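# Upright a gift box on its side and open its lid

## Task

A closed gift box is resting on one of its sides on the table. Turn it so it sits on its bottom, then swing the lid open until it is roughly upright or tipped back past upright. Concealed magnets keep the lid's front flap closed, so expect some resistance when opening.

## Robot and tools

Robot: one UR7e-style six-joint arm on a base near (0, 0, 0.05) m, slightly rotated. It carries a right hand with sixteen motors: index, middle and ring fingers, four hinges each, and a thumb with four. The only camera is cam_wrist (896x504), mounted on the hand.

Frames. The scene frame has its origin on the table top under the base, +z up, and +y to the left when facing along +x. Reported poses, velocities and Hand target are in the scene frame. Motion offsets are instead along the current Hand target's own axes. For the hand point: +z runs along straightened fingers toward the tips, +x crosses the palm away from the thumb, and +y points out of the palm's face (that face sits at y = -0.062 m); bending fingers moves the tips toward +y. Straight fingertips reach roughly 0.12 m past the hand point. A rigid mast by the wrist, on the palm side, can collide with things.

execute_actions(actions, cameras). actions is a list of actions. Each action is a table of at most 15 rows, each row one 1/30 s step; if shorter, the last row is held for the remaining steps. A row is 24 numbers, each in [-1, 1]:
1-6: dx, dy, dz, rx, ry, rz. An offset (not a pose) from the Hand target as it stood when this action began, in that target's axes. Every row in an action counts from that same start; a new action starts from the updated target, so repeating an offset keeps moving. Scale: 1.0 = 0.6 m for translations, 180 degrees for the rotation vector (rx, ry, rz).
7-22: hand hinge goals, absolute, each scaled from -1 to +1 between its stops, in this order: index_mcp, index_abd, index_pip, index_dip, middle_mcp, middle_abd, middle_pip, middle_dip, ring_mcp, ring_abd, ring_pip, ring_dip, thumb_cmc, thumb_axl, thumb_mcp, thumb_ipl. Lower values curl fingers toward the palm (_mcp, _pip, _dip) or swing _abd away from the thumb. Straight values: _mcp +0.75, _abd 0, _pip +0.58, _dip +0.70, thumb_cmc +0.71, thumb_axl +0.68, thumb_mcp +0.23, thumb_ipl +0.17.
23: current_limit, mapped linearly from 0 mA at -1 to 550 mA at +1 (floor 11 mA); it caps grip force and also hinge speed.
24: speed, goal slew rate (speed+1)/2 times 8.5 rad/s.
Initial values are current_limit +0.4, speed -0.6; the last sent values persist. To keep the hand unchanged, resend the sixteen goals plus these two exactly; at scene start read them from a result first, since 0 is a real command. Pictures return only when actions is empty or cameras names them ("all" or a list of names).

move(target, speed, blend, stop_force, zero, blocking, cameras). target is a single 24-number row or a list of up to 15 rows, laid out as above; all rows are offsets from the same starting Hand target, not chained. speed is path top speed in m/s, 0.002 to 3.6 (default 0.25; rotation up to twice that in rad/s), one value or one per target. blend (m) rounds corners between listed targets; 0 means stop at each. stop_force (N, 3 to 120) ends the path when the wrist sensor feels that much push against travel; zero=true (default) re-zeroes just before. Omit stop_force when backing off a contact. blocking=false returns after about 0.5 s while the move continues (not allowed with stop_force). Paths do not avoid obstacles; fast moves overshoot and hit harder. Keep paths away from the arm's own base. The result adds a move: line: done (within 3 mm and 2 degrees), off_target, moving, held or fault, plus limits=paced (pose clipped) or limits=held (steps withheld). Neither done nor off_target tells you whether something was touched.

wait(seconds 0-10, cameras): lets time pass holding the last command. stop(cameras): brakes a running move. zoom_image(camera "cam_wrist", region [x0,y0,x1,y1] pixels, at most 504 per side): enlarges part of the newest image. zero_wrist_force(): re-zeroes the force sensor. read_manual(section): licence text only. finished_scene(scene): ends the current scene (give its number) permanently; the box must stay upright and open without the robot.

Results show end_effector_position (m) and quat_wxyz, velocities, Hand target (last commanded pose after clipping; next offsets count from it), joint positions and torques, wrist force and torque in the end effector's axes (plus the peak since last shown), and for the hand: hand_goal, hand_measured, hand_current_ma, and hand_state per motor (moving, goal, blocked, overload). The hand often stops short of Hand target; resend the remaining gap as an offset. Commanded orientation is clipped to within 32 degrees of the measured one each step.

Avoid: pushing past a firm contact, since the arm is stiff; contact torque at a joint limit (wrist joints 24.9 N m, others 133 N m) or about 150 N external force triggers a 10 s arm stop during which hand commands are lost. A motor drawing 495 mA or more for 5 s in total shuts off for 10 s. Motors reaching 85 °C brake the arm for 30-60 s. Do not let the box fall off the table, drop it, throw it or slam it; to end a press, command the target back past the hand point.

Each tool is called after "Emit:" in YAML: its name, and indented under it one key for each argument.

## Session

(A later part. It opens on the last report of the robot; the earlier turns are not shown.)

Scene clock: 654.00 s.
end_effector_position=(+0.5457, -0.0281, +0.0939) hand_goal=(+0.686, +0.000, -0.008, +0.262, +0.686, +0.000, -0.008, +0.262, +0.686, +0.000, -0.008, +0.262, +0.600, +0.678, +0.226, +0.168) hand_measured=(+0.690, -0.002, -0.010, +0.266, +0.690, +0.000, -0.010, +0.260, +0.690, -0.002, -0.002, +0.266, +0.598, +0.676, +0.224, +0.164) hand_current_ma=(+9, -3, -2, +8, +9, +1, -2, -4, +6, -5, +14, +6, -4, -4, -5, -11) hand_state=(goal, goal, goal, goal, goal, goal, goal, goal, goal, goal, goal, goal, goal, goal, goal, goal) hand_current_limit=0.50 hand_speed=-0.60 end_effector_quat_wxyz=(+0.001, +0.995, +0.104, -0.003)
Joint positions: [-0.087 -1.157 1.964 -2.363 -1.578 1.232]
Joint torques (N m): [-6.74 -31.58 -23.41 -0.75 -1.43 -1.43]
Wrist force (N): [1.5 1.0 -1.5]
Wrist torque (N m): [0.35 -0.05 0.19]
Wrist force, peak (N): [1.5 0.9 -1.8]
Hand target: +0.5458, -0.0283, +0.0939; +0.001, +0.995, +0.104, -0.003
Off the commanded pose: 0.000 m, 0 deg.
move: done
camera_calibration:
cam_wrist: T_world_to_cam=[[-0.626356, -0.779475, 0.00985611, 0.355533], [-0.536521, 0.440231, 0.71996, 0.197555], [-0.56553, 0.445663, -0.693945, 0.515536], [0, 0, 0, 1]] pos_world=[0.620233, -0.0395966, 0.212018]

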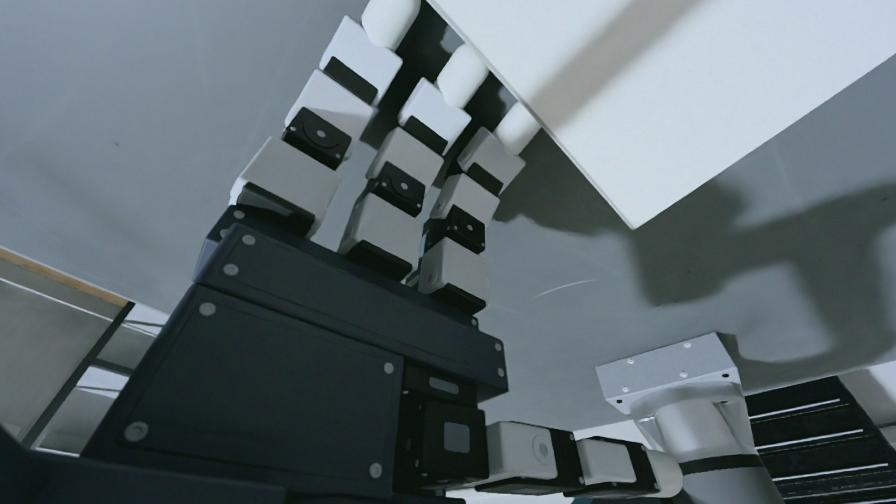

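Emit:
move:
  target:
    - [0,0.0083,0,0,0,0,0.686,0,-0.008,0.261,0.686,0,-0.008,0.261,0.686,0,-0.008,0.261,0.6,0.678,0.225,0.168,0.5,-0.6]
    - [0,0.0098,-0.0133,0,0,0,0.686,0,-0.008,0.261,0.686,0,-0.008,0.261,0.686,0,-0.008,0.261,0.6,0.678,0.225,0.168,0.5,-0.6]
    - [0,0.0098,-0.0467,0,0,0,0.686,0,-0.008,0.261,0.686,0,-0.008,0.261,0.686,0,-0.008,0.261,0.6,0.678,0.225,0.168,0.5,-0.6]
    - [0,0.0107,-0.0783,0,0,0,0.686,0,-0.008,0.261,0.686,0,-0.008,0.261,0.686,0,-0.008,0.261,0.6,0.678,0.225,0.168,0.5,-0.6]
    - [0,0.019,-0.1217,0,0,0,0.686,0,-0.008,0.261,0.686,0,-0.008,0.261,0.686,0,-0.008,0.261,0.6,0.678,0.225,0.168,0.5,-0.6]
  speed: [0.03,0.03,0.03,0.03,0.04]
  blend: [0.002,0.003,0.005,0.008,0]
  cameras: ["all"]

Scene clock: 660.33 s.
end_effector_position=(+0.5485, -0.0392, +0.1668) hand_goal=(+0.686, +0.000, -0.008, +0.262, +0.686, +0.000, -0.008, +0.262, +0.686, +0.000, -0.008, +0.262, +0.600, +0.678, +0.226, +0.168) hand_measured=(+0.694, -0.002, -0.002, +0.266, +0.690, +0.000, -0.008, +0.260, +0.690, -0.002, -0.002, +0.266, +0.598, +0.676, +0.224, +0.164) hand_current_ma=(+18, -3, +12, +7, +9, +1, +0, -3, +6, -5, +14, +6, -4, -4, -5, -11) hand_state=(goal, goal, goal, goal, goal, goal, goal, goal, goal, goal, goal, goal, goal, goal, goal, goal) hand_current_limit=0.50 hand_speed=-0.60 end_effector_quat_wxyz=(+0.001, +0.995, +0.104, -0.003)
Joint positions: [-0.106 -1.272 1.891 -2.174 -1.578 1.213]
Joint torques (N m): [-8.13 -43.36 -26.29 -1.12 -0.75 -1.5]
Wrist force (N): [1.5 0.6 -1.1]
Wrist torque (N m): [0.31 -0.09 0.21]
Wrist force, peak (N): [1.5 1.2 -1.6]
Hand target: +0.5485, -0.0392, +0.1669; +0.001, +0.995, +0.104, -0.003
Off the commanded pose: 0.000 m, 0 deg.
move: done
camera_calibration:
cam_wrist: T_world_to_cam=[[-0.626397, -0.779441, 0.00991253, 0.347849], [-0.536472, 0.440291, 0.71996, 0.151476], [-0.565531, 0.445663, -0.693945, 0.5727], [0, 0, 0, 1]] pos_world=[0.623033, -0.0507968, 0.284918]

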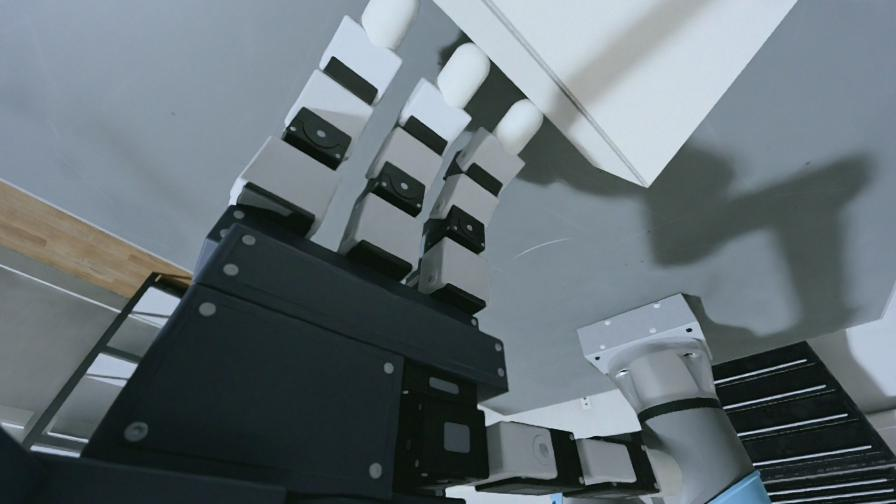

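Emit:
move:
  target:
    - [0,0.025,-0.0616,0,0,0,0.686,0,-0.008,0.261,0.686,0,-0.008,0.261,0.686,0,-0.008,0.261,0.6,0.678,0.225,0.168,0.5,-0.6]
    - [0,0.07,-0.1133,0,0,0,0.686,0,-0.008,0.261,0.686,0,-0.008,0.261,0.686,0,-0.008,0.261,0.6,0.678,0.225,0.168,0.5,-0.6]
    - [0,0.125,-0.135,0,0,0,0.686,0,-0.008,0.261,0.686,0,-0.008,0.261,0.686,0,-0.008,0.261,0.6,0.678,0.225,0.168,0.5,-0.6]
    - [0,0.1917,-0.1466,0,0,0,0.686,0,-0.008,0.261,0.686,0,-0.008,0.261,0.686,0,-0.008,0.261,0.6,0.678,0.225,0.168,0.5,-0.6]
  speed: 0.06
  blend: [0.01,0.01,0.01,0]
  cameras: ["all"]

Scene clock: 664.20 s.
end_effector_position=(+0.5727, -0.1513, +0.2550) hand_goal=(+0.686, +0.000, -0.008, +0.262, +0.686, +0.000, -0.008, +0.262, +0.686, +0.000, -0.008, +0.262, +0.600, +0.678, +0.226, +0.168) hand_measured=(+0.694, -0.002, -0.002, +0.266, +0.690, +0.000, -0.008, +0.260, +0.690, -0.002, -0.002, +0.266, +0.598, +0.676, +0.224, +0.164) hand_current_ma=(+17, -3, +12, +7, +9, +1, +0, -3, +6, -5, +14, +6, -4, -4, -5, -11) hand_state=(goal, goal, goal, goal, goal, goal, goal, goal, goal, goal, goal, goal, goal, goal, goal, goal) hand_current_limit=0.50 hand_speed=-0.60 end_effector_quat_wxyz=(+0.001, +0.995, +0.104, -0.003)
Joint positions: [-0.29 -1.317 1.694 -1.935 -1.581 1.028]
Joint torques (N m): [-7.68 -28.3 -28.91 -0.85 -1.28 -1.62]
Wrist force (N): [1.2 0.8 -1.7]
Wrist torque (N m): [0.34 -0.03 0.18]
Wrist force, peak (N): [1.3 1.2 -1.8]
Hand target: +0.5727, -0.1515, +0.2551; +0.001, +0.995, +0.104, -0.003
Off the commanded pose: 0.000 m, 0 deg.
move: done
camera_calibration:
cam_wrist: T_world_to_cam=[[-0.626397, -0.779441, 0.00991253, 0.274757], [-0.536472, 0.440291, 0.71996, 0.150242], [-0.565531, 0.445663, -0.693945, 0.69762], [0, 0, 0, 1]] pos_world=[0.647233, -0.162897, 0.373218]

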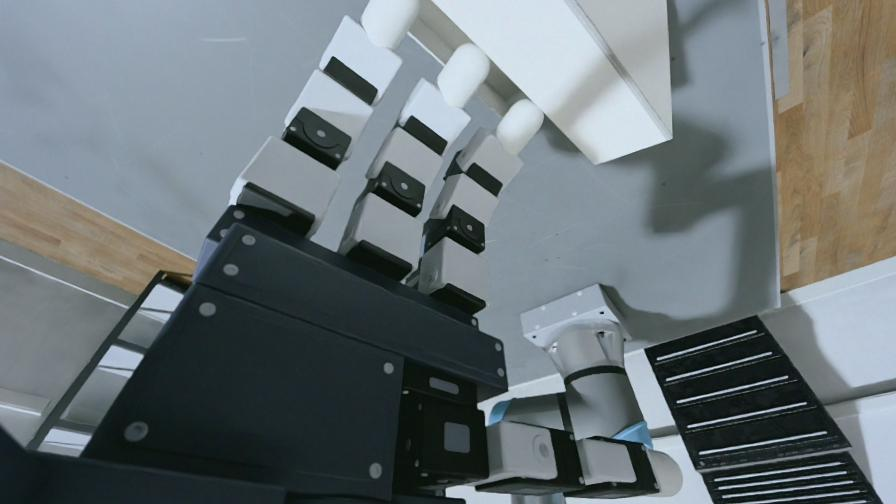

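Emit:
move:
  target:
    - [0,0.05,0,0,0,0,0.686,0,-0.008,0.261,0.686,0,-0.008,0.261,0.686,0,-0.008,0.261,0.6,0.678,0.225,0.168,0.5,-0.6]
    - [0,0.0933,0.006,0,0,0,0.686,0,-0.008,0.261,0.686,0,-0.008,0.261,0.686,0,-0.008,0.261,0.6,0.678,0.225,0.168,0.5,-0.6]
  speed: 0.05
  blend: [0.01,0]
  cameras: ["all"]

Scene clock: 666.10 s.
end_effector_position=(+0.5842, -0.2061, +0.2516) hand_goal=(+0.686, +0.000, -0.008, +0.262, +0.686, +0.000, -0.008, +0.262, +0.686, +0.000, -0.008, +0.262, +0.600, +0.678, +0.226, +0.168) hand_measured=(+0.692, -0.002, -0.002, +0.266, +0.690, +0.000, -0.008, +0.260, +0.690, -0.002, -0.002, +0.266, +0.598, +0.676, +0.224, +0.164) hand_current_ma=(+12, -3, +12, +7, +9, +1, +0, -3, +6, -5, +14, +6, -4, -4, -5, -11) hand_state=(goal, goal, goal, goal, goal, goal, goal, goal, goal, goal, goal, goal, goal, goal, goal, goal) hand_current_limit=0.50 hand_speed=-0.60 end_effector_quat_wxyz=(+0.001, +0.995, +0.104, -0.003)
Joint positions: [-0.37 -1.27 1.642 -1.93 -1.582 0.948]
Joint torques (N m): [-7.02 -32.22 -29.7 -3.73 -1.84 -1.42]
Wrist force (N): [1.4 1.1 -1.1]
Wrist torque (N m): [0.33 -0.07 0.21]
Wrist force, peak (N): [1.5 1.2 -1.5]
Hand target: +0.5842, -0.2063, +0.2516; +0.001, +0.995, +0.104, -0.003
Off the commanded pose: 0.000 m, 0 deg.
move: done
camera_calibration:
cam_wrist: T_world_to_cam=[[-0.626356, -0.779475, 0.00985611, 0.239346], [-0.536521, 0.440231, 0.71996, 0.183034], [-0.56553, 0.445663, -0.693945, 0.726072], [0, 0, 0, 1]] pos_world=[0.658733, -0.217597, 0.369718]

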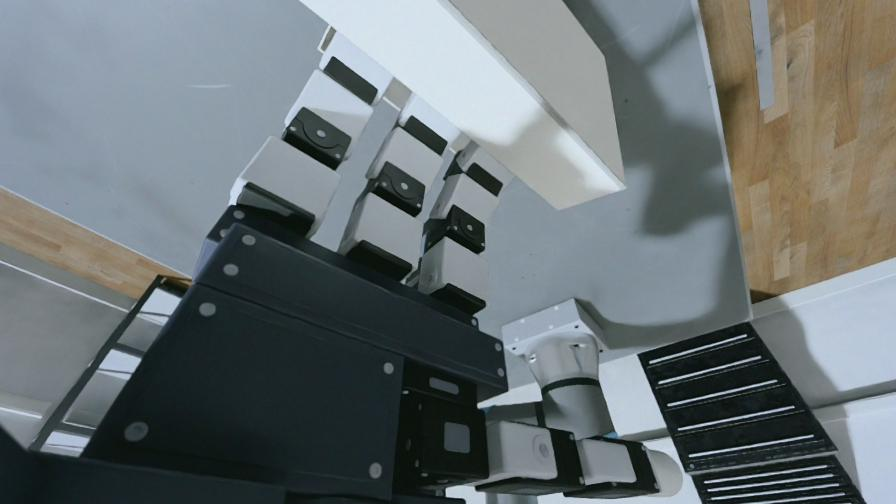

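Emit:
move:
  target:
    - [0,-0.12,0.008,0,0,0,0.686,0,-0.008,0.261,0.686,0,-0.008,0.261,0.686,0,-0.008,0.261,0.6,0.678,0.225,0.168,0.5,-0.6]
    - [0.05,-0.33,-0.12,0.0,0,0,0.686,0,-0.008,0.261,0.686,0,-0.008,0.261,0.686,0,-0.008,0.261,0.6,0.678,0.225,0.168,0.5,-0.6]
  speed: [0.08,0.25]
  blend: [0.03,0]
  cameras: ["all"]

Scene clock: 669.33 s.
end_effector_position=(+0.5732, -0.0063, +0.3230) hand_goal=(+0.686, +0.000, -0.008, +0.262, +0.686, +0.000, -0.008, +0.262, +0.686, +0.000, -0.008, +0.262, +0.600, +0.678, +0.226, +0.168) hand_measured=(+0.692, -0.002, +0.000, +0.266, +0.690, +0.000, -0.004, +0.264, +0.688, -0.002, -0.002, +0.266, +0.598, +0.676, +0.224, +0.164) hand_current_ma=(+13, -3, +16, +9, +7, +1, +8, +2, +6, -5, +13, +6, -3, -4, -6, -11) hand_state=(goal, goal, goal, goal, goal, goal, goal, goal, goal, goal, goal, goal, goal, goal, goal, goal) hand_current_limit=0.50 hand_speed=-0.60 end_effector_quat_wxyz=(+0.001, +0.995, +0.104, -0.003)
Joint positions: [-0.041 -1.354 1.561 -1.762 -1.577 1.277]
Joint torques (N m): [4.15 -28.71 -29.36 -0.8 -1.76 1.12]
Wrist force (N): [1.2 0.8 -1.7]
Wrist torque (N m): [0.31 -0.02 0.04]
Wrist force, peak (N): [1.5 -0.3 -2.3]
Hand target: +0.5732, -0.0062, +0.3231; +0.001, +0.995, +0.104, -0.003
Off the commanded pose: 0.000 m, 0 deg.
move: done
camera_calibration:
cam_wrist: T_world_to_cam=[[-0.626359, -0.779473, 0.00976743, 0.387455], [-0.53663, 0.440239, 0.719873, 0.0379227], [-0.565422, 0.445658, -0.694037, 0.680371], [0, 0, 0, 1]] pos_world=[0.647733, -0.0178966, 0.441119]

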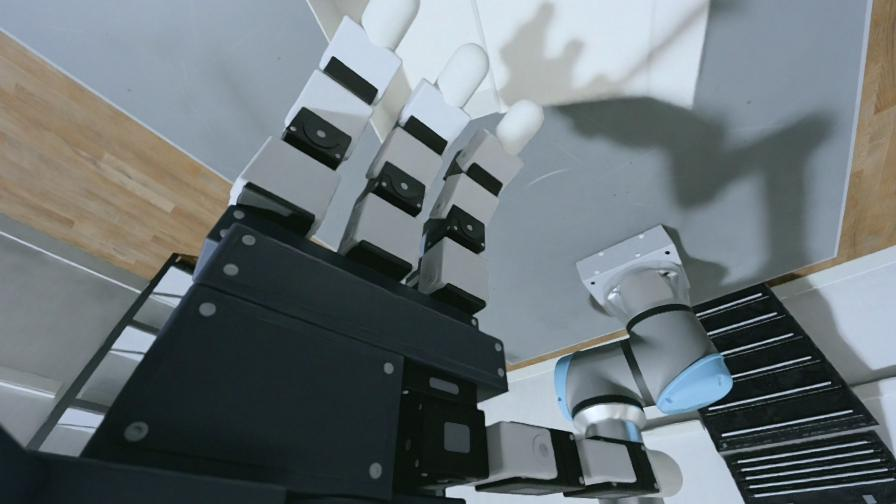

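Emit:
move:
  target: [0.256,0.2143,-0.01,0.0,0,0,0.686,0,-0.008,0.261,0.686,0,-0.008,0.261,0.686,0,-0.008,0.261,0.6,0.678,0.225,0.168,0.5,-0.6]
  cameras: ["all"]

Scene clock: 672.43 s.
end_effector_position=(+0.7500, -0.1003, +0.3283) hand_goal=(+0.686, +0.000, -0.008, +0.262, +0.686, +0.000, -0.008, +0.262, +0.686, +0.000, -0.008, +0.262, +0.600, +0.678, +0.226, +0.168) hand_measured=(+0.690, -0.002, -0.002, +0.266, +0.690, +0.000, -0.004, +0.264, +0.688, -0.002, -0.002, +0.266, +0.598, +0.676, +0.224, +0.164) hand_current_ma=(+9, -3, +15, +8, +7, +1, +8, +2, +6, -4, +13, +6, -3, -4, -6, -11) hand_state=(goal, goal, goal, goal, goal, goal, goal, goal, goal, goal, goal, goal, goal, goal, goal, goal) hand_current_limit=0.50 hand_speed=-0.60 end_effector_quat_wxyz=(+0.001, +0.995, +0.104, -0.003)
Joint positions: [-0.145 -0.92 0.919 -1.556 -1.579 1.173]
Joint torques (N m): [-8.21 -48.92 -29.42 -0.85 1.48 1.28]
Wrist force (N): [1.4 1.0 -1.5]
Wrist torque (N m): [0.34 -0.09 0.18]
Wrist force, peak (N): [2.0 1.9 -1.7]
Hand target: +0.7500, -0.1003, +0.3283; +0.001, +0.995, +0.104, -0.003
Off the commanded pose: 0.000 m, 0 deg.
move: done
camera_calibration:
cam_wrist: T_world_to_cam=[[-0.626359, -0.779473, 0.00976743, 0.424873], [-0.53663, 0.440239, 0.719873, 0.170366], [-0.565422, 0.445658, -0.694037, 0.825908], [0, 0, 0, 1]] pos_world=[0.824533, -0.111897, 0.446419]

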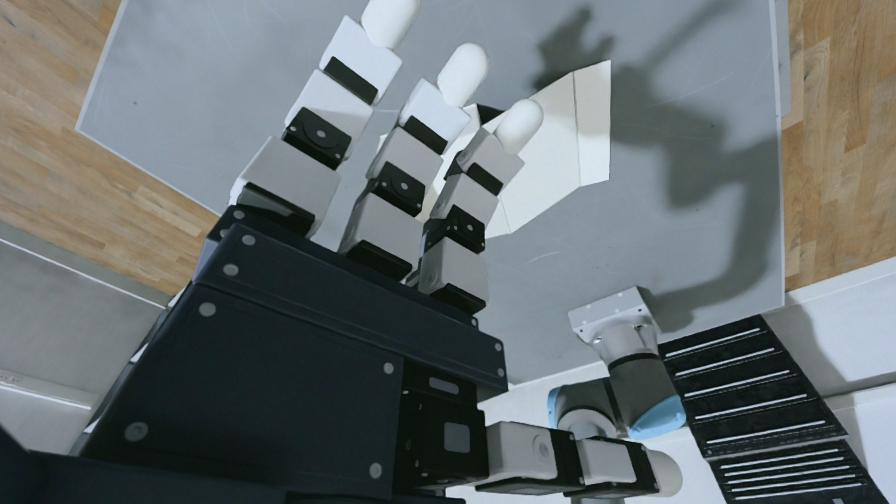

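Emit:
finished_scene:
  scene: 1

The scene is finished: the task was done.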